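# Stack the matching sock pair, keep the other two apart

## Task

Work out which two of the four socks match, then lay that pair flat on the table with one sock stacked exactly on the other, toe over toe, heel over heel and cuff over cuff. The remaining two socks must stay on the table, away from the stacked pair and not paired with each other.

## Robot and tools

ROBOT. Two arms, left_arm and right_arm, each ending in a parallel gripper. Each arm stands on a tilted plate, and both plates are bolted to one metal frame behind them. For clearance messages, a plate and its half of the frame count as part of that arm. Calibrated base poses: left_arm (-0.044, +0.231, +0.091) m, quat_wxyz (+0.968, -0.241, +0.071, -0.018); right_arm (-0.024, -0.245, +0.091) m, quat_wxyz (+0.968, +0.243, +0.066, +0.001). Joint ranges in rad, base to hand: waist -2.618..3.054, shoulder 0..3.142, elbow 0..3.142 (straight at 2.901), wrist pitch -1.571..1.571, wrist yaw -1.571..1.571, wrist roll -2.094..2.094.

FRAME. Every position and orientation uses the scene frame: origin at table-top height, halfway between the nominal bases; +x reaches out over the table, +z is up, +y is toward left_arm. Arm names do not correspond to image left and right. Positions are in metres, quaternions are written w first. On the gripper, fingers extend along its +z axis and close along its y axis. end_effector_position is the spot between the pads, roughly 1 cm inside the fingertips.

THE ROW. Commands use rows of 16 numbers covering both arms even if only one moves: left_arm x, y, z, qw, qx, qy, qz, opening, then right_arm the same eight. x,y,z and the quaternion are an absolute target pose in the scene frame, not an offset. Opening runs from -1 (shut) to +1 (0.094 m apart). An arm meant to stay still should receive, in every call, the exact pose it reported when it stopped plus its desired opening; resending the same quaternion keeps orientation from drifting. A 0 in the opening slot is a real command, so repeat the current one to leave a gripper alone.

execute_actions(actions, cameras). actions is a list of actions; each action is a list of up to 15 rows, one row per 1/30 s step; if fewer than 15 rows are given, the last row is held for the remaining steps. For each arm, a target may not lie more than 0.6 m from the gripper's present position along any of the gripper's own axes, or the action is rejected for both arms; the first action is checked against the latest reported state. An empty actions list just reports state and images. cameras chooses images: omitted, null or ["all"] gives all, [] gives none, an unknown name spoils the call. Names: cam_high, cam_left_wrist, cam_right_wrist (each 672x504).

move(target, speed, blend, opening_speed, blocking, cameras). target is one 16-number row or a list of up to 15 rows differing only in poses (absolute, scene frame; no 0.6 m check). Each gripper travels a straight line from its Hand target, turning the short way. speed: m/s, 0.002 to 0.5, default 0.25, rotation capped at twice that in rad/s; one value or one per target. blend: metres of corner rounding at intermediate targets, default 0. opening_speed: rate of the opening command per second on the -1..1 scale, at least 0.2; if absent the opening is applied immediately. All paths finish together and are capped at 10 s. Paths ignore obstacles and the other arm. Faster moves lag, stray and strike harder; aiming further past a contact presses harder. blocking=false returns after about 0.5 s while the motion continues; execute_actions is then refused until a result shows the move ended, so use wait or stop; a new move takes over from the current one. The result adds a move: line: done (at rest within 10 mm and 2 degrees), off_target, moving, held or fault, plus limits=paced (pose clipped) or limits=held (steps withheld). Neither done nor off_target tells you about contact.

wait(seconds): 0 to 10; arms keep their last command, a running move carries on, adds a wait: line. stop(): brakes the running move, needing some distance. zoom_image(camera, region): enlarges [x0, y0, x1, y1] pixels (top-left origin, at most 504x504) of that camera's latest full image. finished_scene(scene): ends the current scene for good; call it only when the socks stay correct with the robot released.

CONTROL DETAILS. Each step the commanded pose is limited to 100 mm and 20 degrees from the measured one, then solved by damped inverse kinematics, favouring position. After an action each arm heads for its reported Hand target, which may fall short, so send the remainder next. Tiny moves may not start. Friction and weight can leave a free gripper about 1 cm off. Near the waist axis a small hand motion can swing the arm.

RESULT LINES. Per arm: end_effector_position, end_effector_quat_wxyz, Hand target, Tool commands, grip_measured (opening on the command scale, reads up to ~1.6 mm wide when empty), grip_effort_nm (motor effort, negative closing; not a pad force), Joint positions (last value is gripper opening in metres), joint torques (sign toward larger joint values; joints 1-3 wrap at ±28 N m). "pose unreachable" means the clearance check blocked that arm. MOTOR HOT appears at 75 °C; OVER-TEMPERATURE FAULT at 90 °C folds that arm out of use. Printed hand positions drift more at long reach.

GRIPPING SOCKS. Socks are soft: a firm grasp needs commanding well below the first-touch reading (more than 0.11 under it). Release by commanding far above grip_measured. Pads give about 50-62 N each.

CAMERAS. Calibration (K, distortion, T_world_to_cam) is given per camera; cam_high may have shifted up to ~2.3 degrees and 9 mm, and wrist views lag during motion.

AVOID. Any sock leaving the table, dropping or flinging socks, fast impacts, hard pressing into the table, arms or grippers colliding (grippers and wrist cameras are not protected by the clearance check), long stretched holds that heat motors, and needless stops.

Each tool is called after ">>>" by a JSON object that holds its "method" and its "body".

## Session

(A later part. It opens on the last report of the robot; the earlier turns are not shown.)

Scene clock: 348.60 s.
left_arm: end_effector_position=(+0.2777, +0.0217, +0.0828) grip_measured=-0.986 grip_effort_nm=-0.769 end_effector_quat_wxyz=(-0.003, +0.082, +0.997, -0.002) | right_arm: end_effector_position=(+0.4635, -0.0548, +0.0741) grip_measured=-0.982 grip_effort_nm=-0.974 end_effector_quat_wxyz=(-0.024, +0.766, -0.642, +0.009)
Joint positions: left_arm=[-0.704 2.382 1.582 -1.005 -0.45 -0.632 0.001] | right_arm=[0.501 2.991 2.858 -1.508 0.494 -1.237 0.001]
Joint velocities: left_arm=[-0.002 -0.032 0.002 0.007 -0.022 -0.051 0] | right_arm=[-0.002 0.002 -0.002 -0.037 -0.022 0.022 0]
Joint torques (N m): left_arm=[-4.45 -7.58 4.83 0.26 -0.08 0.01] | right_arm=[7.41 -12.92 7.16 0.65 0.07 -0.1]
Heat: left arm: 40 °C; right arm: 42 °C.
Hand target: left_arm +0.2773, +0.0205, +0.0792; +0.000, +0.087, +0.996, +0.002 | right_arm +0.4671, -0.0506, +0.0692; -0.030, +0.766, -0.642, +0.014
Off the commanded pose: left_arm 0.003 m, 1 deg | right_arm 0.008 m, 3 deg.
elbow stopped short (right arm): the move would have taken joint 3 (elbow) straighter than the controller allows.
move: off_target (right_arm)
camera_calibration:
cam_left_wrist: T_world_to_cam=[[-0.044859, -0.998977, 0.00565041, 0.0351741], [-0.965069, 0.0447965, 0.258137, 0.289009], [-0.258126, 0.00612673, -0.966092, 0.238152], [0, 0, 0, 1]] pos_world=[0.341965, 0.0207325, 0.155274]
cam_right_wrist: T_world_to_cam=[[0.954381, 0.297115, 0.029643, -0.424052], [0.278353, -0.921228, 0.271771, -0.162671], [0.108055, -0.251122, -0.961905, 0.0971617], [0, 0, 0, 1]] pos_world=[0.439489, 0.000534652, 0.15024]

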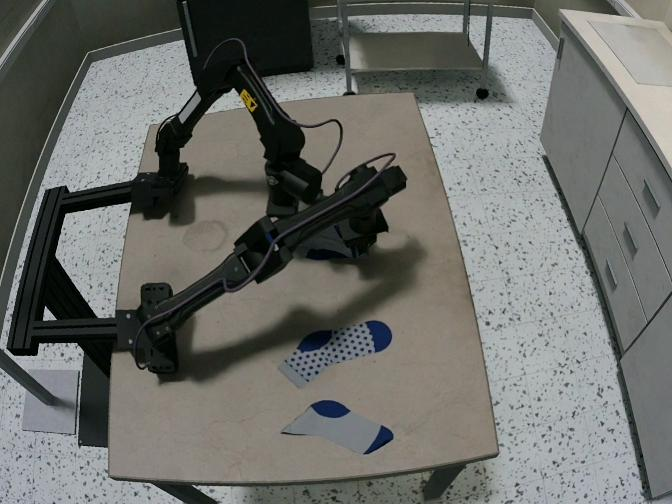

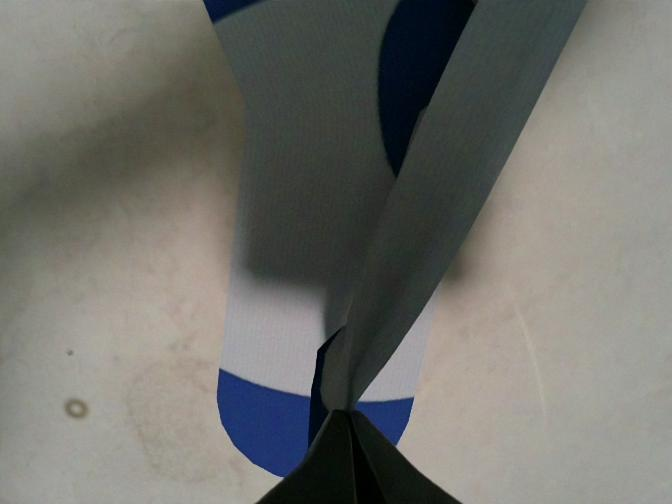

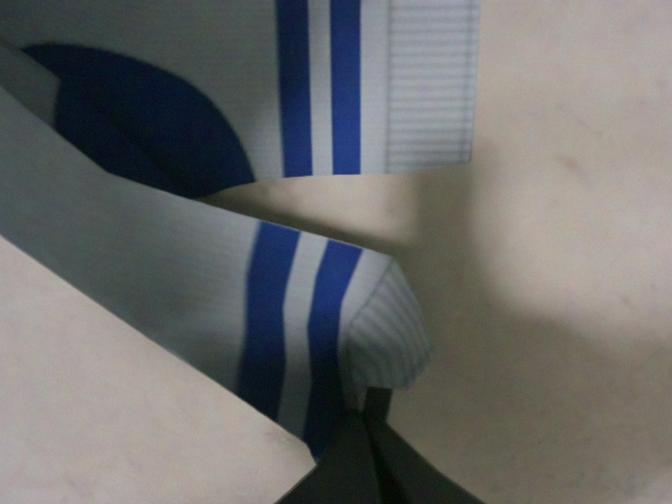

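>>> {"method": "move", "body": {"target": [[0.277,0.06,0.06,0,0.087,0.996,0,-1,0.464,0.01,0.05,0,-0.766,0.643,0,-1],[0.275,0.09,0.035,0,0.087,0.996,0,-1,0.462,0.055,0.03,0,-0.766,0.643,0,-1]], "speed": 0.1}}

Scene clock: 356.40 s.
left_arm: end_effector_position=(+0.2676, +0.0873, +0.0260) grip_measured=-0.986 grip_effort_nm=-0.759 end_effector_quat_wxyz=(-0.016, +0.092, +0.996, +0.003) | right_arm: end_effector_position=(+0.4729, +0.0407, +0.0437) grip_measured=-0.982 grip_effort_nm=-0.969 end_effector_quat_wxyz=(-0.118, +0.752, -0.647, +0.034)
Joint positions: left_arm=[-0.532 2.269 1.263 -0.746 -0.478 -0.437 0.001] | right_arm=[0.592 3.118 2.84 -1.192 0.478 -1.211 0.001]
Joint velocities: left_arm=[-0.007 0.017 0.012 0.022 -0.022 0.037 0] | right_arm=[-0.007 -0.007 -0.002 -0.007 0.037 -0.007 0]
Joint torques (N m): left_arm=[-4.15 -10.43 3.58 0.31 -0.02 0.08] | right_arm=[8.75 -13.55 4.49 1.06 -0.07 0.06]
Heat: left arm: 40 °C; right arm: 42 °C.
Hand target: left_arm +0.2744, +0.0896, +0.0357; +0.000, +0.087, +0.996, -0.002 | right_arm +0.4610, +0.0541, +0.0312; -0.112, +0.760, -0.639, +0.030
Off the commanded pose: left_arm 0.012 m, 2 deg | right_arm 0.023 m, 14 deg.
elbow stopped short (right arm): the move would have taken joint 3 (elbow) straighter than the controller allows.
joint sent to its limit (right arm) — joint 2 (shoulder), upper limit. The joint targets are off in orientation, not in position.
move: off_target (left_arm, right_arm)
camera_calibration:
cam_left_wrist: T_world_to_cam=[[-0.0653036, -0.997852, -0.00513429, 0.106176], [-0.956901, 0.0611628, 0.2839, 0.286729], [-0.282976, 0.0234527, -0.95884, 0.185206], [0, 0, 0, 1]] pos_world=[0.333713, 0.0840673, 0.0967254]
cam_right_wrist: T_world_to_cam=[[0.94179, 0.260331, 0.212742, -0.461094], [0.217382, -0.954238, 0.205365, -0.0359586], [0.25647, -0.147164, -0.955283, 0.016204], [0, 0, 0, 1]] pos_world=[0.437914, 0.0881087, 0.120958]

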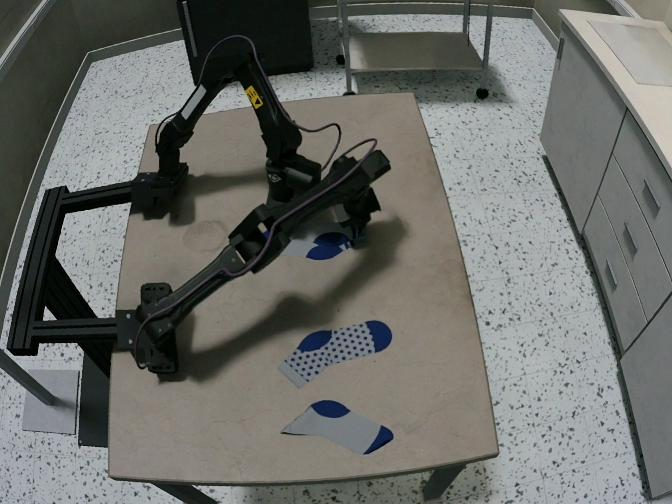

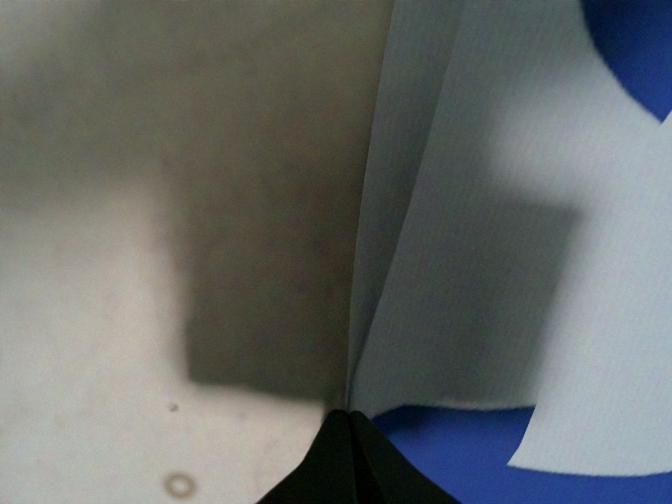

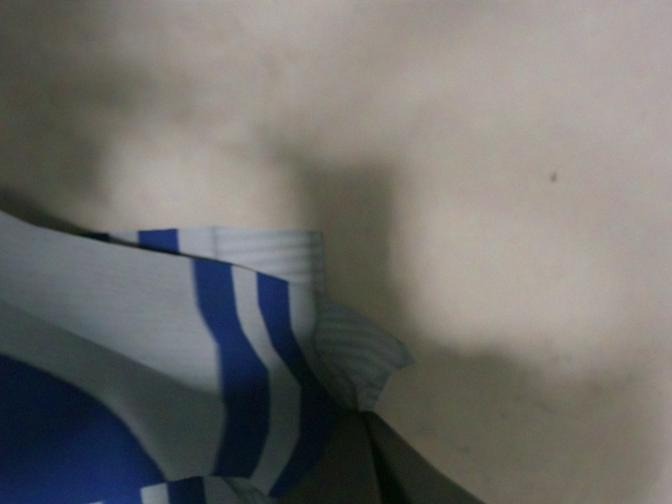

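>>> {"method": "move", "body": {"target": [0.266,0.092,0.02,0,0.087,0.996,0,-1,0.442,0.075,0.012,0,-0.766,0.643,0,-1], "speed": 0.08, "cameras": ["cam_left_wrist","cam_right_wrist"]}}

Scene clock: 362.07 s.
left_arm: end_effector_position=(+0.2582, +0.0899, +0.0134) grip_measured=-0.986 grip_effort_nm=-0.759 end_effector_quat_wxyz=(-0.016, +0.094, +0.995, +0.004) | right_arm: end_effector_position=(+0.4583, +0.0613, +0.0277) grip_measured=-0.982 grip_effort_nm=-0.969 end_effector_quat_wxyz=(-0.117, +0.753, -0.647, +0.033)
Joint positions: left_arm=[-0.524 2.269 1.2 -0.678 -0.482 -0.425 0.001] | right_arm=[0.619 3.118 2.74 -1.109 0.478 -1.18 0.001]
Joint velocities: left_arm=[-0.017 -0.012 0.012 0.022 -0.007 0.051 -0.002] | right_arm=[-0.002 -0.012 0.022 -0.037 -0.022 0.022 -0.001]
Joint torques (N m): left_arm=[-3.62 -9.66 3.41 0.37 -0.1 0.06] | right_arm=[8.72 -13.61 4 0.99 -0.13 0.12]
Heat: left arm: 41 °C; right arm: 43 °C.
Hand target: left_arm +0.2657, +0.0921, +0.0200; +0.000, +0.087, +0.996, +0.000 | right_arm +0.4414, +0.0738, +0.0126; -0.106, +0.762, -0.638, +0.024
Off the commanded pose: left_arm 0.010 m, 2 deg | right_arm 0.026 m, 14 deg.
joint sent to its limit (right arm) — joint 2 (shoulder), upper limit. The joint targets are off in orientation, not in position.
move: off_target (right_arm)
camera_calibration:
cam_left_wrist: T_world_to_cam=[[-0.0682658, -0.997647, -0.00635269, 0.108905], [-0.957211, 0.0637014, 0.282293, 0.281026], [-0.281224, 0.0253519, -0.959307, 0.169851], [0, 0, 0, 1]] pos_world=[0.324202, 0.0864409, 0.0842997]
cam_right_wrist: T_world_to_cam=[[0.942117, 0.261491, 0.209852, -0.449409], [0.219374, -0.954078, 0.203984, -0.0107371], [0.253555, -0.146141, -0.956218, 0.00896872], [0, 0, 0, 1]] pos_world=[0.423477, 0.108583, 0.105075]
Images, in order (width x height): cam_left_wrist 672x504, cam_right_wrist 672x504.

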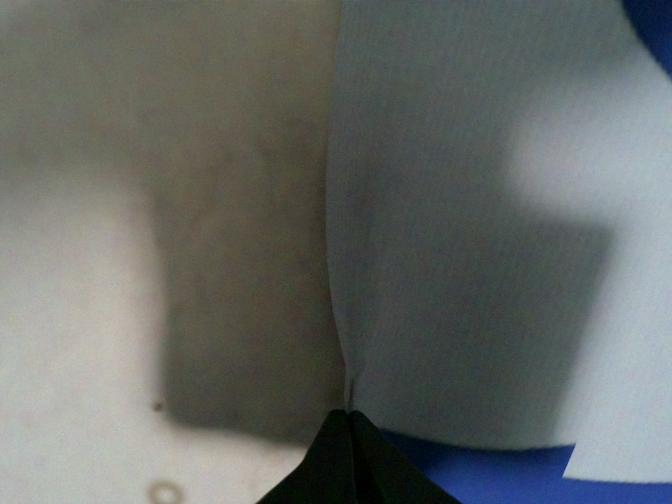

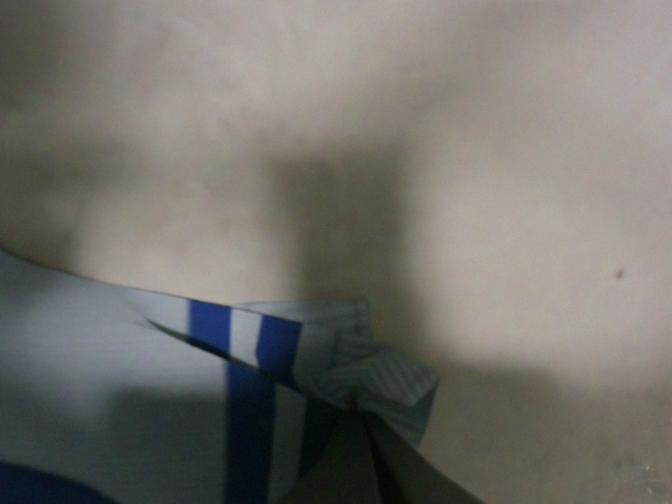

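>>> {"method": "move", "body": {"target": [0.264,0.092,0.018,0,0.087,0.996,0,-1,0.430,0.08,0.003,0,-0.766,0.643,0,-1], "speed": 0.08, "cameras": ["cam_right_wrist"]}}

>>> {"method": "move", "body": {"target": [0.264,0.092,0.018,0,0.087,0.996,0,-0.3,0.430,0.08,0.003,0,-0.766,0.643,0,-0.3], "opening_speed": 0.7}}

Scene clock: 366.37 s.
left_arm: end_effector_position=(+0.2587, +0.0896, +0.0134) grip_measured=-0.986 grip_effort_nm=-0.764 end_effector_quat_wxyz=(-0.015, +0.093, +0.996, +0.003) | right_arm: end_effector_position=(+0.4584, +0.0611, +0.0277) grip_measured=-0.982 grip_effort_nm=-0.974 end_effector_quat_wxyz=(-0.117, +0.751, -0.649, +0.033)
Joint positions: left_arm=[-0.524 2.269 1.2 -0.676 -0.482 -0.424 0.001] | right_arm=[0.619 3.118 2.74 -1.109 0.479 -1.175 0.001]
Joint velocities: left_arm=[-0.012 0.017 -0.002 0.066 -0.051 -0.022 0] | right_arm=[-0.007 -0.002 0.002 0.022 0.066 -0.022 0]
Joint torques (N m): left_arm=[-3.84 -9.43 3.26 0.4 -0.12 0.07] | right_arm=[7.3 -15.65 5.86 0.85 -0.02 0.01]
Heat: left arm: 41 °C; right arm: 43 °C.
Hand target: left_arm +0.2652, +0.0920, +0.0194; +0.000, +0.087, +0.996, +0.000 | right_arm +0.4583, +0.0613, +0.0277; -0.117, +0.751, -0.649, +0.032
Off the commanded pose: left_arm 0.007 m, 2 deg | right_arm 0.042 m, 14 deg.
move: held (right_arm; a check stopped the path); limits=held
pose unreachable (right arm): on one or more control steps of this call, first in action 0 (counted from 0), this arm could not follow its commanded pose, so it was not sent that pose on those steps. It may still have moved: this result reports where it is.
cause: moving toward the commanded pose would bring a part of the arm too close to another arm (this arm's wrist (the part past joint 4) and the left arm's wrist (the part past joint 4), along the way the arms are being sent, or toward where that arm still pushes).
camera_calibration:
cam_right_wrist: T_world_to_cam=[[0.943561, 0.256319, 0.209748, -0.449805], [0.214192, -0.955287, 0.203836, -0.00847277], [0.252617, -0.147405, -0.956272, 0.00942328], [0, 0, 0, 1]] pos_world=[0.423852, 0.108588, 0.105084]
Images, in order (width x height): cam_right_wrist 672x504.

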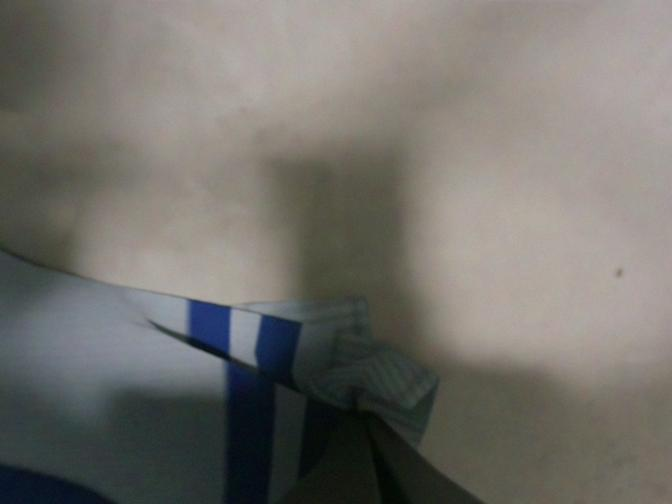

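Scene clock: 367.13 s.
left_arm: end_effector_position=(+0.2564, +0.0903, +0.0119) grip_measured=-0.699 grip_effort_nm=0.100 end_effector_quat_wxyz=(-0.016, +0.094, +0.995, +0.004) | right_arm: end_effector_position=(+0.4595, +0.0610, +0.0281) grip_measured=-0.699 grip_effort_nm=0.100 end_effector_quat_wxyz=(-0.118, +0.748, -0.652, +0.034)
Joint positions: left_arm=[-0.524 2.269 1.191 -0.67 -0.482 -0.424 0.014] | right_arm=[0.619 3.118 2.741 -1.106 0.483 -1.168 0.014]
Joint velocities: left_arm=[-0.002 0.002 -0.012 0.081 -0.081 0.037 -0.001] | right_arm=[-0.002 0.002 -0.002 -0.022 -0.037 -0.037 0]
Joint torques (N m): left_arm=[-3.67 -9.16 3.38 0.44 -0.1 0.01] | right_arm=[7.3 -15.61 5.85 0.81 -0.04 0.01]
Heat: left arm: 41 °C; right arm: 43 °C.
Hand target: left_arm +0.2642, +0.0919, +0.0180; +0.000, +0.087, +0.996, +0.000 | right_arm +0.4586, +0.0609, +0.0280; -0.117, +0.749, -0.651, +0.033
Tool commands: left_gripper/opening=-0.696667 right_gripper/opening=-0.696667
Off the commanded pose: left_arm 0.010 m, 2 deg | right_arm 0.043 m, 14 deg.
move: held (right_arm; a check stopped the path); limits=held
pose unreachable (right arm): on one or more control steps of this call, first in action 0 (counted from 0), this arm could not follow its commanded pose, so it was not sent that pose on those steps. It may still have moved: this result reports where it is.
cause: moving toward the commanded pose would bring a part of the arm too close to another arm (this arm's wrist (the part past joint 4) and the left arm's wrist (the part past joint 4)).
camera_calibration:
cam_left_wrist: T_world_to_cam=[[-0.0691998, -0.997577, -0.00717501, 0.109351], [-0.956976, 0.0643484, 0.282943, 0.279534], [-0.281795, 0.0264459, -0.95911, 0.167867], [0, 0, 0, 1]] pos_world=[0.322378, 0.0866591, 0.0826952]
cam_right_wrist: T_world_to_cam=[[0.945275, 0.247113, 0.213052, -0.451198], [0.204437, -0.95749, 0.203514, -0.00430901], [0.254286, -0.148821, -0.95561, 0.00887358], [0, 0, 0, 1]] pos_world=[0.425131, 0.108692, 0.105485]

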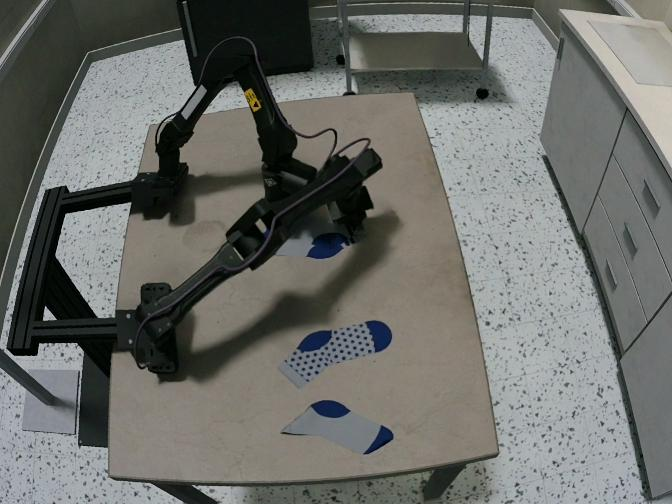

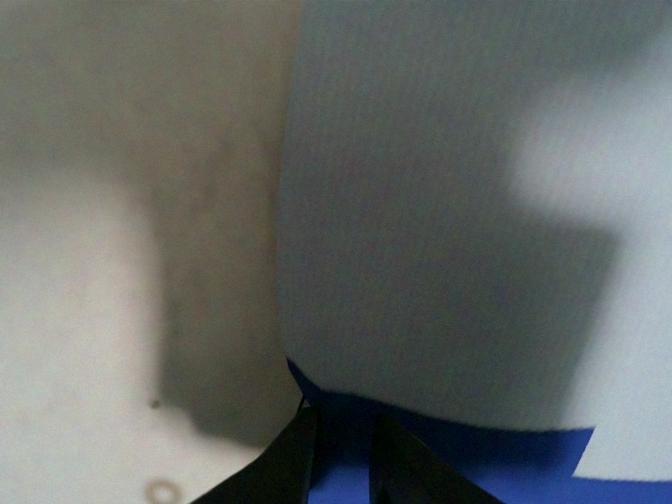

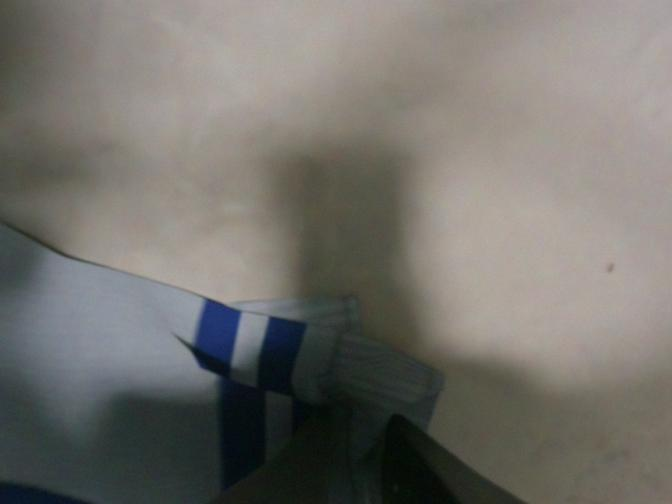

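>>> {"method": "move", "body": {"target": [0.2642,0.0919,0.018,0,0.087,0.996,0,-0.2,0.4586,0.0609,0.028,-0.117,0.749,-0.651,0.033,-0.2], "opening_speed": 0.7, "cameras": []}}

>>> {"method": "move", "body": {"target": [[0.262,0.0919,0.08,0,0.087,0.996,0,-0.2,0.4586,0.0609,0.028,-0.117,0.749,-0.651,0.033,-0.2],[0.23,0.13,0.25,0.1,0,0.995,0,-0.2,0.4586,0.0609,0.1,-0.117,0.749,-0.651,0.033,-0.2],[0.22,0.19,0.30,0.1,0,0.995,0,-0.2,0.30,-0.2,0.28,0.2,0,0.98,0,-0.2]]}}

Scene clock: 372.07 s.
left_arm: end_effector_position=(+0.2567, +0.0900, +0.0118) grip_measured=-0.202 grip_effort_nm=0.100 end_effector_quat_wxyz=(-0.015, +0.094, +0.995, +0.004) | right_arm: end_effector_position=(+0.4658, +0.0625, +0.0306) grip_measured=-0.203 grip_effort_nm=0.115 end_effector_quat_wxyz=(-0.129, +0.742, -0.656, +0.041)
Joint positions: left_arm=[-0.524 2.269 1.191 -0.669 -0.482 -0.424 0.037] | right_arm=[0.619 3.116 2.741 -1.08 0.491 -1.168 0.037]
Joint velocities: left_arm=[-0.002 -0.007 0.002 -0.007 0.022 0.007 0.001] | right_arm=[-0.017 0.017 0.007 -0.037 -0.007 -0.007 -0.001]
Joint torques (N m): left_arm=[-3.81 -9.29 3.38 0.39 -0.1 0.08] | right_arm=[7.32 -15.72 5.67 0.58 -0.1 -0.01]
Heat: left arm: 41 °C; right arm: 44 °C.
Hand target: left_arm +0.2642, +0.0917, +0.0178; +0.000, +0.087, +0.996, +0.000 | right_arm +0.4588, +0.0608, +0.0281; -0.118, +0.749, -0.651, +0.033
Off the commanded pose: left_arm 0.010 m, 2 deg | right_arm 0.008 m, 2 deg.
move: done
No camera images: "cameras" was empty.

Scene clock: 377.50 s.
left_arm: end_effector_position=(+0.2249, +0.1816, +0.2921) grip_measured=-0.202 grip_effort_nm=0.095 end_effector_quat_wxyz=(+0.113, +0.002, +0.993, -0.021) | right_arm: end_effector_position=(+0.3054, -0.1984, +0.2784) grip_measured=-0.202 grip_effort_nm=0.090 end_effector_quat_wxyz=(+0.199, +0.007, +0.980, +0.010)
Joint positions: left_arm=[-0.868 1.635 1.507 -1.555 -0.57 -0.875 0.037] | right_arm=[0.775 1.655 1.445 -1.261 0.7 0.651 0.037]
Joint velocities: left_arm=[0.007 0.012 -0.002 -0.022 -0.037 -0.022 -0.002] | right_arm=[-0.007 0.007 0.002 -0.037 0.007 -0.022 -0.001]
Joint torques (N m): left_arm=[-2.84 -3.92 6.26 0.42 -0.21 0.07] | right_arm=[4.71 -5.61 5.31 0.76 0.26 0.09]
Heat: left arm: 41 °C; right arm: 43 °C.
Hand target: left_arm +0.2255, +0.1872, +0.2988; +0.124, +0.003, +0.992, -0.021 | right_arm +0.2998, -0.2004, +0.2804; +0.201, +0.000, +0.980, +0.003
Off the commanded pose: left_arm 0.013 m, 3 deg | right_arm 0.006 m, 1 deg.
elbow stopped short (right arm): the move would have taken joint 3 (elbow) straighter than the controller allows.
joint sent to its limit (left arm) — joint 4 (wrist pitch), lower limit. The joint targets are off in position and orientation.
move: off_target (left_arm)
camera_calibration:
cam_left_wrist: T_world_to_cam=[[0.107859, -0.991753, 0.069233, 0.137127], [-0.993827, -0.105742, 0.0335651, 0.27628], [-0.0259675, -0.072426, -0.997036, 0.396832], [0, 0, 0, 1]] pos_world=[0.270089, 0.193951, 0.376889]
cam_right_wrist: T_world_to_cam=[[0.115264, -0.993301, 0.00825457, -0.230369], [-0.986702, -0.115449, -0.114411, 0.347212], [0.114598, 0.00504272, -0.993399, 0.332334], [0, 0, 0, 1]] pos_world=[0.331064, -0.190416, 0.371767]

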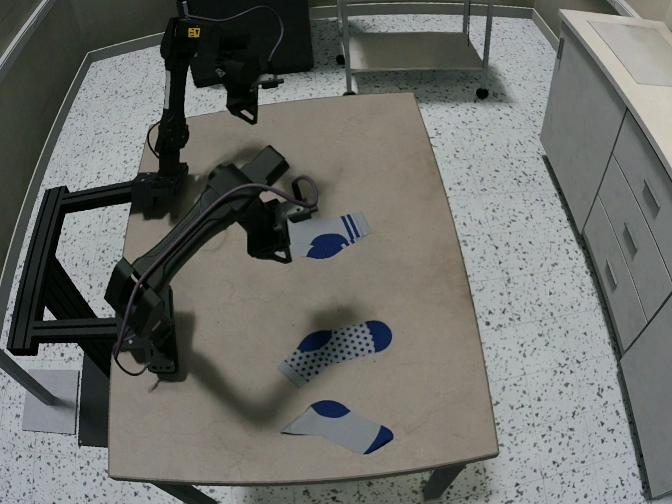

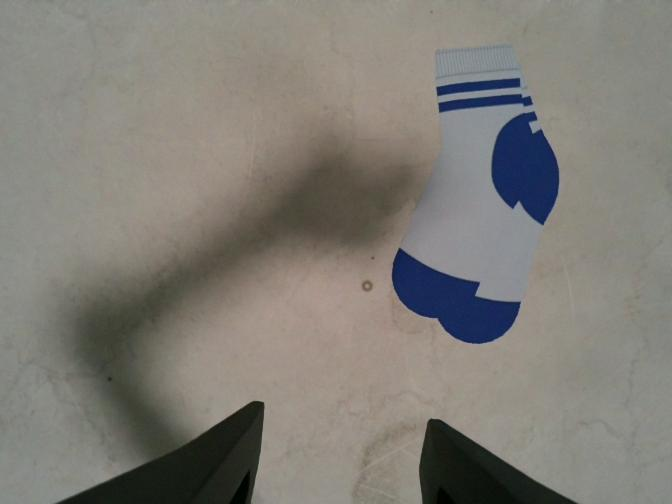

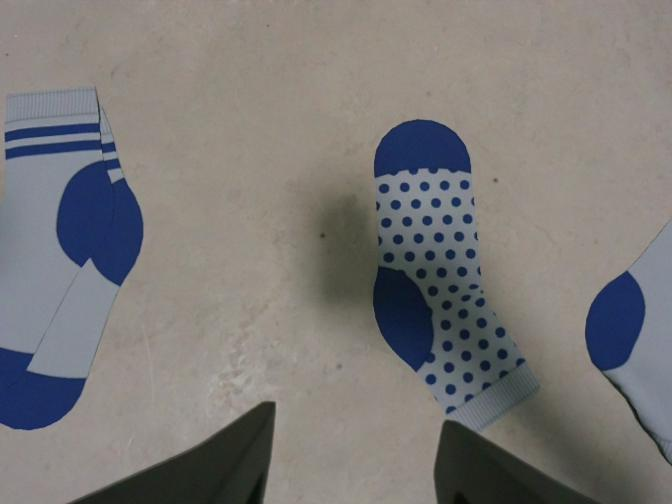

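>>> {"method": "zoom_image", "body": {"camera": "cam_left_wrist", "region": [360, 30, 600, 360]}}

Scaled by 1.527.

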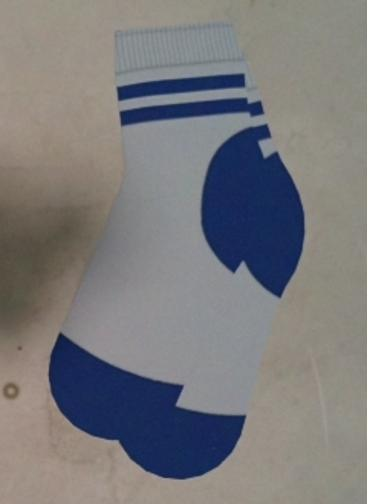

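>>> {"method": "move", "body": {"target": [[0.25,0.12,0.12,0,0.087,0.996,0,-0.2,0.45,0.03,0.15,0,-0.766,0.643,0,-0.2],[0.262,0.10,0.06,0,0.087,0.996,0,-0.2,0.47,0.065,0.075,0,-0.766,0.643,0,-0.2]], "cameras": ["cam_left_wrist","cam_right_wrist"]}}

Scene clock: 396.10 s.
left_arm: end_effector_position=(+0.2553, +0.1039, +0.0618) grip_measured=-0.202 grip_effort_nm=0.090 end_effector_quat_wxyz=(-0.006, +0.086, +0.996, -0.003) | right_arm: end_effector_position=(+0.4673, +0.0596, +0.0731) grip_measured=-0.202 grip_effort_nm=0.090 end_effector_quat_wxyz=(-0.141, +0.756, -0.638, +0.040)
Joint positions: left_arm=[-0.564 2.118 1.191 -0.814 -0.472 -0.472 0.037] | right_arm=[0.645 3.1 2.865 -1.208 0.478 -1.196 0.037]
Joint velocities: left_arm=[-0.017 0.007 -0.007 0.051 0.081 -0.022 0.001] | right_arm=[0.027 0.012 -0.002 0.066 0.051 0.007 0.001]
Joint torques (N m): left_arm=[-3.56 -6.24 4.48 0.39 -0.05 0.04] | right_arm=[7.72 -14.71 7.13 1.06 -0.01 -0.07]
Heat: left arm: 39 °C; right arm: 40 °C.
Hand target: left_arm +0.2574, +0.1022, +0.0601; -0.001, +0.087, +0.996, -0.004 | right_arm +0.4690, +0.0648, +0.0745; -0.150, +0.756, -0.635, +0.042
Off the commanded pose: left_arm 0.008 m, 1 deg | right_arm 0.006 m, 17 deg.
elbow stopped short (right arm): the move would have taken joint 3 (elbow) straighter than the controller allows.
move: off_target (right_arm)
camera_calibration:
cam_left_wrist: T_world_to_cam=[[-0.0533498, -0.998545, 0.00786758, 0.118352], [-0.962943, 0.0535304, 0.264341, 0.267266], [-0.264377, 0.0065265, -0.964397, 0.213094], [0, 0, 0, 1]] pos_world=[0.320013, 0.102482, 0.133926]
cam_right_wrist: T_world_to_cam=[[0.927167, 0.271757, 0.257895, -0.464042], [0.22718, -0.955182, 0.189781, -0.0261482], [0.297911, -0.117369, -0.947351, 0.0267479], [0, 0, 0, 1]] pos_world=[0.428216, 0.10427, 0.149976]
Images, in order (width x height): cam_left_wrist 672x504, cam_right_wrist 672x504.

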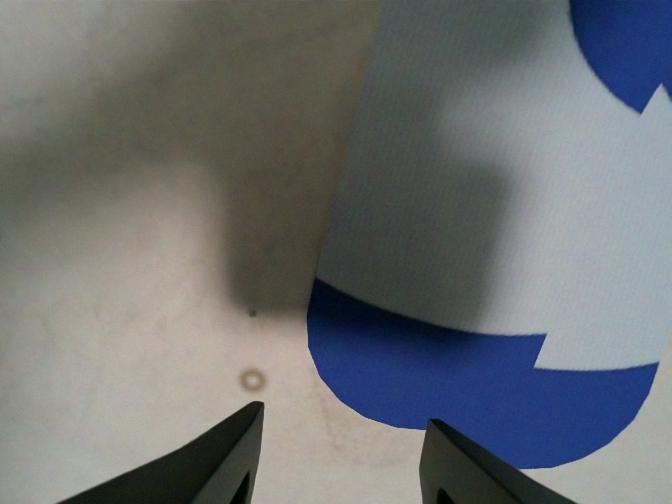

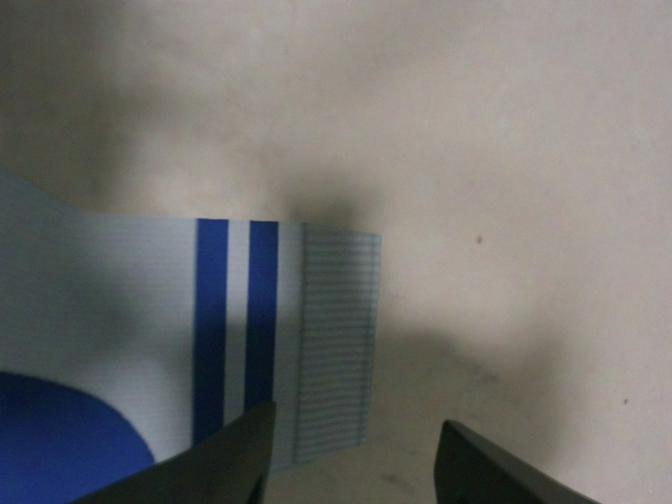

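>>> {"method": "execute_actions", "body": {"actions": []}}

Scene clock: 417.37 s.
left_arm: end_effector_position=(+0.2554, +0.1038, +0.0618) grip_measured=-0.202 grip_effort_nm=0.105 end_effector_quat_wxyz=(-0.006, +0.086, +0.996, -0.003) | right_arm: end_effector_position=(+0.4676, +0.0597, +0.0732) grip_measured=-0.202 grip_effort_nm=0.085 end_effector_quat_wxyz=(-0.142, +0.756, -0.638, +0.040)
Joint positions: left_arm=[-0.564 2.118 1.191 -0.813 -0.472 -0.472 0.037] | right_arm=[0.645 3.1 2.865 -1.206 0.478 -1.196 0.037]
Joint velocities: left_arm=[-0.002 -0.012 0.002 0.007 0.037 0.051 0] | right_arm=[0.007 0.022 0.022 0.037 0.037 0.051 0]
Joint torques (N m): left_arm=[-3.54 -6.22 4.57 0.44 -0.05 0.04] | right_arm=[7.72 -14.71 7.13 1.07 -0.02 -0.06]
Heat: left arm: 38 °C; right arm: 44 °C.
Hand target: left_arm +0.2574, +0.1022, +0.0601; -0.001, +0.087, +0.996, -0.004 | right_arm +0.4690, +0.0648, +0.0745; -0.150, +0.756, -0.635, +0.042
Tool commands: left_gripper/opening=-0.2 right_gripper/opening=-0.2
Off the commanded pose: left_arm 0.008 m, 1 deg | right_arm 0.006 m, 17 deg.
camera_calibration:
cam_left_wrist: T_world_to_cam=[[-0.0529996, -0.998561, 0.00824201, 0.118144], [-0.963105, 0.0532951, 0.263798, 0.267506], [-0.263857, 0.00604327, -0.964543, 0.213056], [0, 0, 0, 1]] pos_world=[0.320114, 0.102429, 0.133961]
cam_right_wrist: T_world_to_cam=[[0.926854, 0.271616, 0.259165, -0.464318], [0.226997, -0.955303, 0.189388, -0.025946], [0.299022, -0.116705, -0.947083, 0.0262001], [0, 0, 0, 1]] pos_world=[0.428411, 0.104388, 0.150063]

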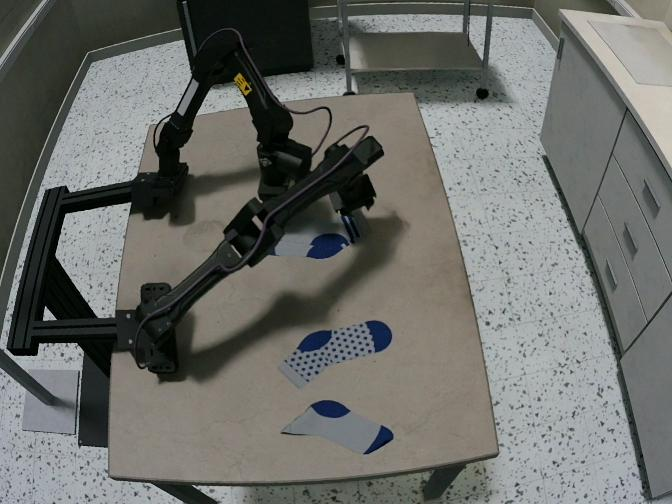

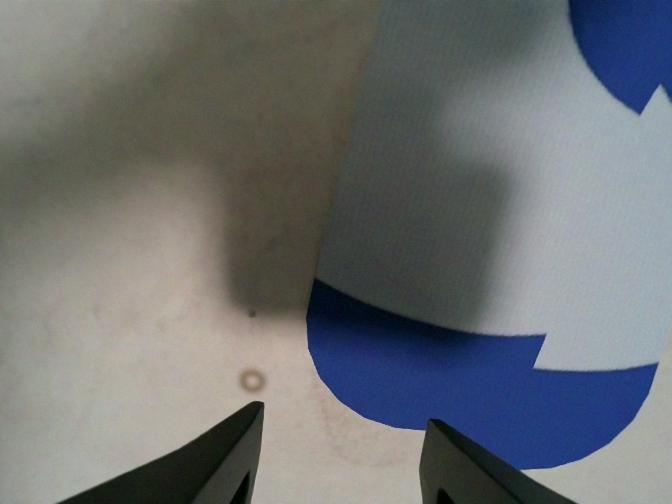

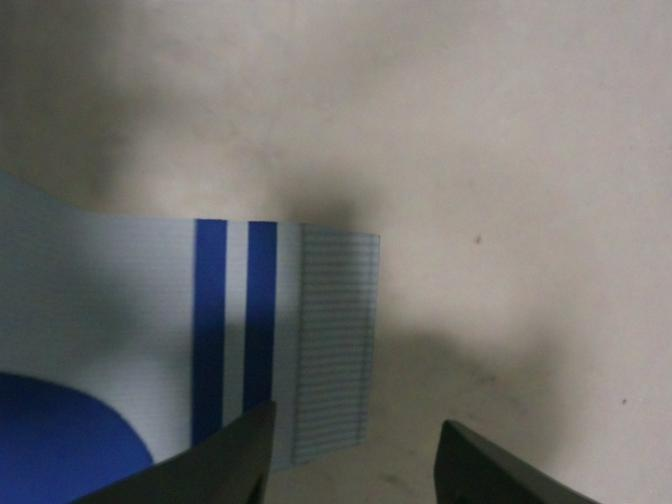

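>>> {"method": "move", "body": {"target": [0.276,0.108,0.025,0,0.087,0.996,0,-0.2,0.4673,0.0646,0.045,0,-0.766,0.643,0,-0.2], "speed": 0.12}}

Scene clock: 421.53 s.
left_arm: end_effector_position=(+0.2713, +0.1094, +0.0279) grip_measured=-0.202 grip_effort_nm=0.100 end_effector_quat_wxyz=(-0.006, +0.087, +0.996, -0.003) | right_arm: end_effector_position=(+0.4754, +0.0582, +0.0652) grip_measured=-0.202 grip_effort_nm=0.085 end_effector_quat_wxyz=(-0.148, +0.750, -0.643, +0.042)
Joint positions: left_arm=[-0.483 2.19 1.191 -0.7 -0.484 -0.379 0.037] | right_arm=[0.629 3.111 2.865 -1.171 0.478 -1.205 0.037]
Joint velocities: left_arm=[-0.007 -0.012 -0.002 -0.066 -0.037 0.066 0] | right_arm=[0.022 0.012 -0.002 -0.066 -0.022 0.007 0.001]
Joint torques (N m): left_arm=[-3.84 -6.06 5.03 0.44 -0.13 0.07] | right_arm=[7.19 -13.09 4.96 1.1 -0.06 -0.08]
Heat: left arm: 38 °C; right arm: 44 °C.
Hand target: left_arm +0.2755, +0.1077, +0.0252; +0.000, +0.087, +0.996, -0.001 | right_arm +0.4664, +0.0634, +0.0452; -0.134, +0.758, -0.637, +0.037
Off the commanded pose: left_arm 0.006 m, 1 deg | right_arm 0.023 m, 18 deg.
elbow stopped short (right arm): the move would have taken joint 3 (elbow) straighter than the controller allows.
joint sent to its limit (right arm) — joint 2 (shoulder), upper limit. The joint targets are off in orientation, not in position.
move: off_target (right_arm)
camera_calibration:
cam_left_wrist: T_world_to_cam=[[-0.0546816, -0.998467, 0.00854953, 0.125339], [-0.962783, 0.0549932, 0.264622, 0.291115], [-0.264687, 0.00623863, -0.964314, 0.184664], [0, 0, 0, 1]] pos_world=[0.336012, 0.107986, 0.0999671]
cam_right_wrist: T_world_to_cam=[[0.928471, 0.254245, 0.270742, -0.469583], [0.209645, -0.960496, 0.183021, -0.0187696], [0.306579, -0.113169, -0.945094, 0.0122549], [0, 0, 0, 1]] pos_world=[0.436172, 0.102748, 0.142153]

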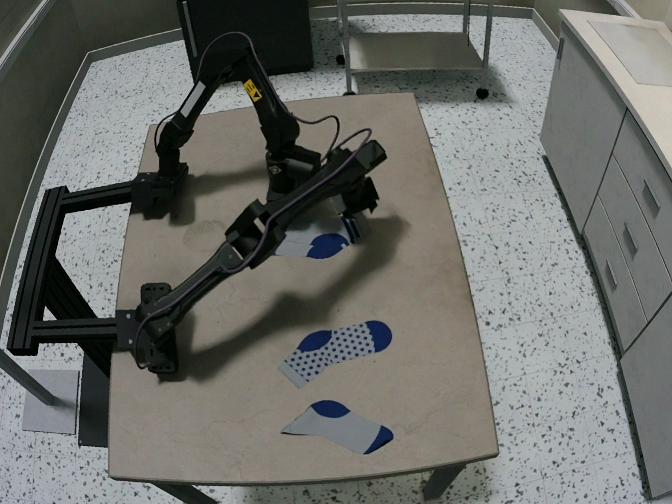

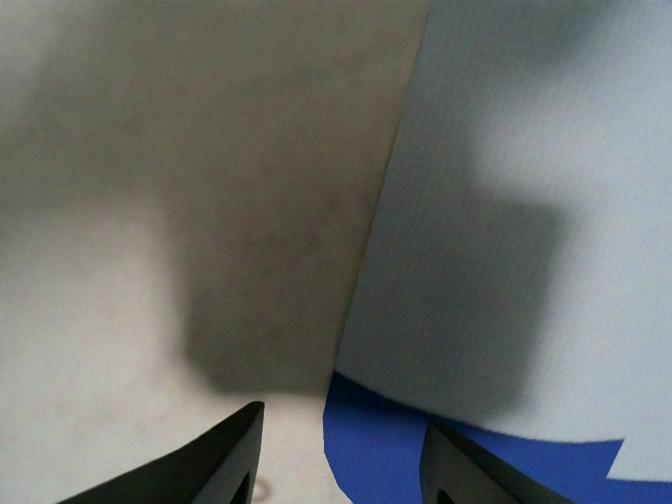

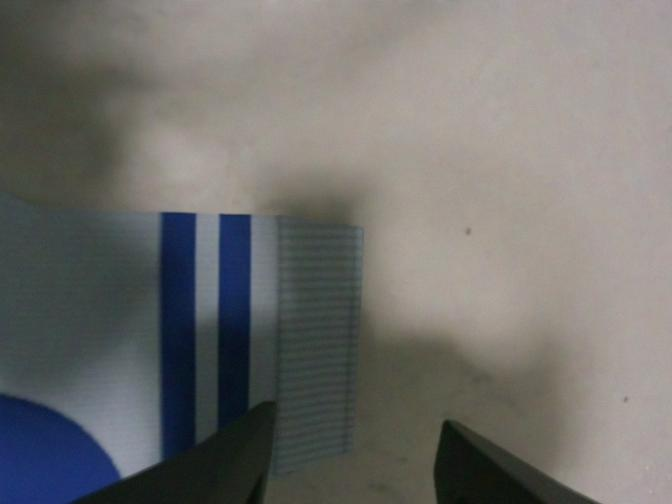

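>>> {"method": "move", "body": {"target": [0.274,0.108,-0.006,0,0.087,0.996,0,-0.2,0.462,0.0646,0.015,0,-0.766,0.643,0,-0.2], "speed": 0.08}}

>>> {"method": "zoom_image", "body": {"camera": "cam_high", "region": [250, 170, 410, 290]}}

Scene clock: 426.97 s.
left_arm: end_effector_position=(+0.2749, +0.1076, +0.0086) grip_measured=-0.202 grip_effort_nm=0.100 end_effector_quat_wxyz=(+0.001, +0.091, +0.996, -0.006) | right_arm: end_effector_position=(+0.4729, +0.0586, +0.0374) grip_measured=-0.202 grip_effort_nm=0.090 end_effector_quat_wxyz=(-0.137, +0.751, -0.645, +0.040)
Joint positions: left_arm=[-0.456 2.229 1.169 -0.609 -0.488 -0.333 0.037] | right_arm=[0.609 3.111 2.768 -1.091 0.478 -1.214 0.037]
Joint velocities: left_arm=[0.002 -0.027 -0.002 -0.022 -0.022 -0.007 -0.001] | right_arm=[0.002 0.002 -0.012 -0.022 -0.051 0.022 0]
Joint torques (N m): left_arm=[-3.06 -4.97 2.65 0.8 -0.09 0.02] | right_arm=[7.17 -13.14 4.53 1.04 -0.1 -0.07]
Heat: left arm: 38 °C; right arm: 45 °C.
Hand target: left_arm +0.2730, +0.1083, -0.0051; +0.000, +0.087, +0.996, -0.001 | right_arm +0.4611, +0.0636, +0.0156; -0.121, +0.760, -0.637, +0.031
Off the commanded pose: left_arm 0.015 m, 1 deg | right_arm 0.026 m, 16 deg.
joint sent to its limit (right arm) — joint 2 (shoulder), upper limit. The joint targets are off in orientation, not in position.
move: off_target (left_arm, right_arm)
camera_calibration:
cam_left_wrist: T_world_to_cam=[[-0.0633058, -0.997895, 0.0140401, 0.126177], [-0.965809, 0.0648021, 0.251025, 0.299757], [-0.251407, 0.00233131, -0.967879, 0.163799], [0, 0, 0, 1]] pos_world=[0.338676, 0.106105, 0.0815196]
cam_right_wrist: T_world_to_cam=[[0.933805, 0.255982, 0.249962, -0.461765], [0.211398, -0.958407, 0.191749, -0.0140215], [0.288649, -0.126215, -0.949079, -0.003841], [0, 0, 0, 1]] pos_world=[0.435272, 0.10428, 0.114467]

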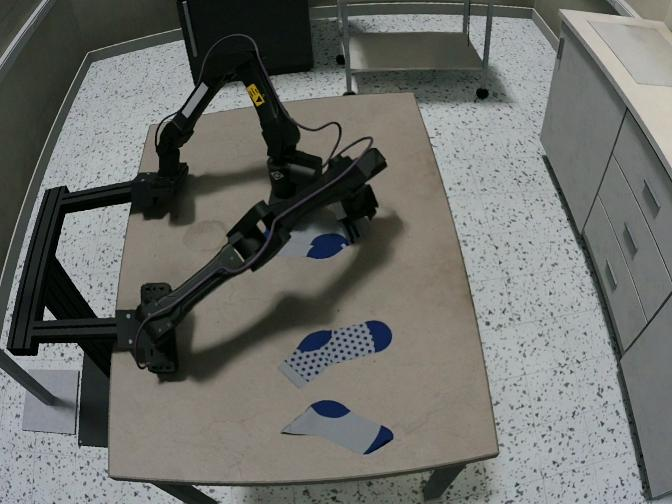

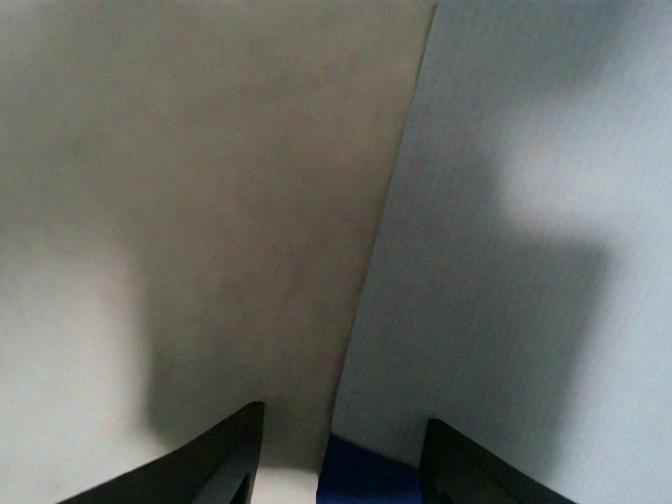

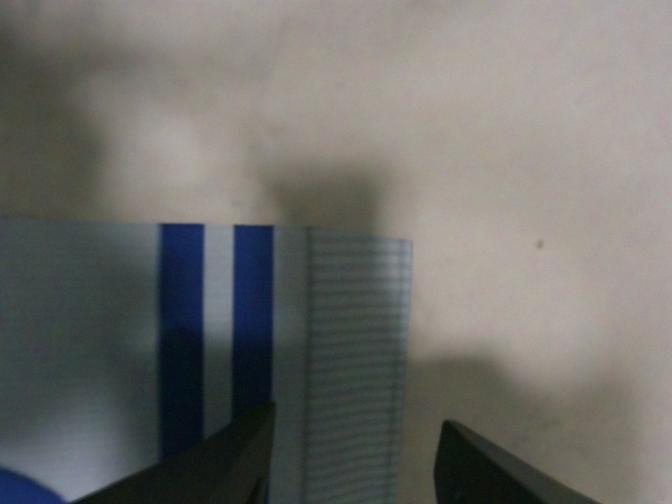

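Scaled by 3.150.

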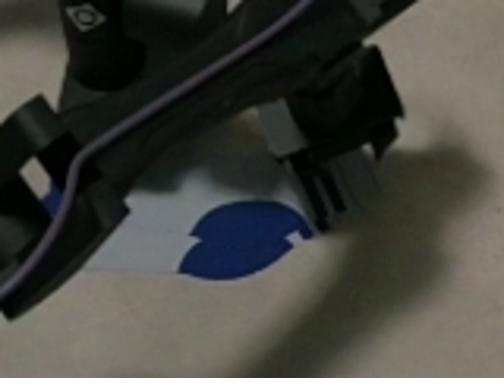

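>>> {"method": "move", "body": {"target": [0.274,0.108,-0.008,0,0.087,0.996,0,-0.2,0.459,0.0646,-0.006,0,-0.766,0.643,0,-0.2], "speed": 0.06}}

Scene clock: 431.80 s.
left_arm: end_effector_position=(+0.2751, +0.1077, +0.0085) grip_measured=-0.202 grip_effort_nm=0.090 end_effector_quat_wxyz=(+0.001, +0.093, +0.996, -0.006) | right_arm: end_effector_position=(+0.4708, +0.0593, +0.0290) grip_measured=-0.202 grip_effort_nm=0.085 end_effector_quat_wxyz=(-0.133, +0.754, -0.642, +0.041)
Joint positions: left_arm=[-0.456 2.229 1.169 -0.608 -0.488 -0.329 0.037] | right_arm=[0.606 3.107 2.727 -1.06 0.481 -1.222 0.037]
Joint velocities: left_arm=[-0.007 -0.002 0.007 0.007 0.066 0.037 0] | right_arm=[-0.007 0.012 -0.007 -0.007 -0.022 -0.022 0]
Joint torques (N m): left_arm=[-2.73 -4.42 2.73 0.85 -0.12 0.02] | right_arm=[6.24 -12.83 2.77 1.29 -0.14 -0.06]
Heat: left arm: 38 °C; right arm: 44 °C.
Hand target: left_arm +0.2731, +0.1084, -0.0070; +0.000, +0.087, +0.996, +0.000 | right_arm +0.4570, +0.0620, -0.0037; -0.112, +0.761, -0.638, +0.028
Off the commanded pose: left_arm 0.017 m, 1 deg | right_arm 0.037 m, 16 deg.
joint sent to its limit (right arm) — joint 2 (shoulder), upper limit. The joint targets are off in position and orientation.
move: off_target (left_arm, right_arm)
camera_calibration:
cam_left_wrist: T_world_to_cam=[[-0.0660411, -0.997715, 0.0142849, 0.126945], [-0.96574, 0.0675123, 0.250576, 0.299636], [-0.250968, 0.0027528, -0.967991, 0.163618], [0, 0, 0, 1]] pos_world=[0.338817, 0.105976, 0.081486]
cam_right_wrist: T_world_to_cam=[[0.932535, 0.265235, 0.245009, -0.457604], [0.219355, -0.955119, 0.199073, -0.0154202], [0.286814, -0.131899, -0.948863, -0.00995684], [0, 0, 0, 1]] pos_world=[0.43297, 0.105331, 0.105739]

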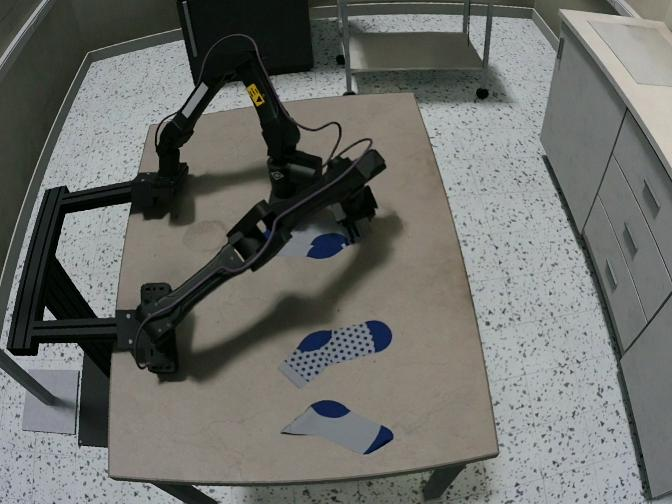

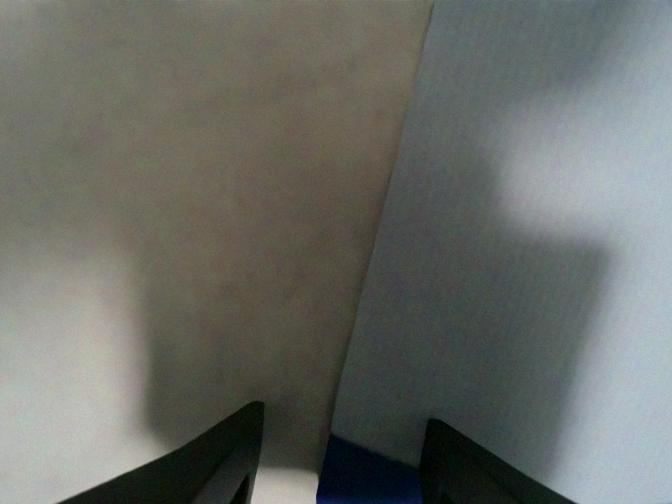

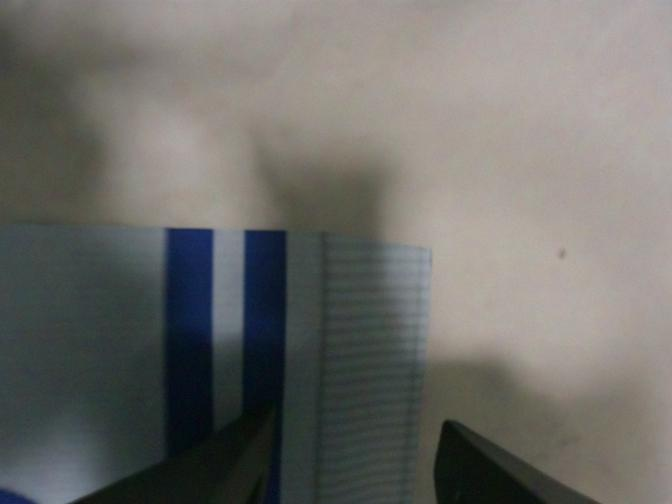

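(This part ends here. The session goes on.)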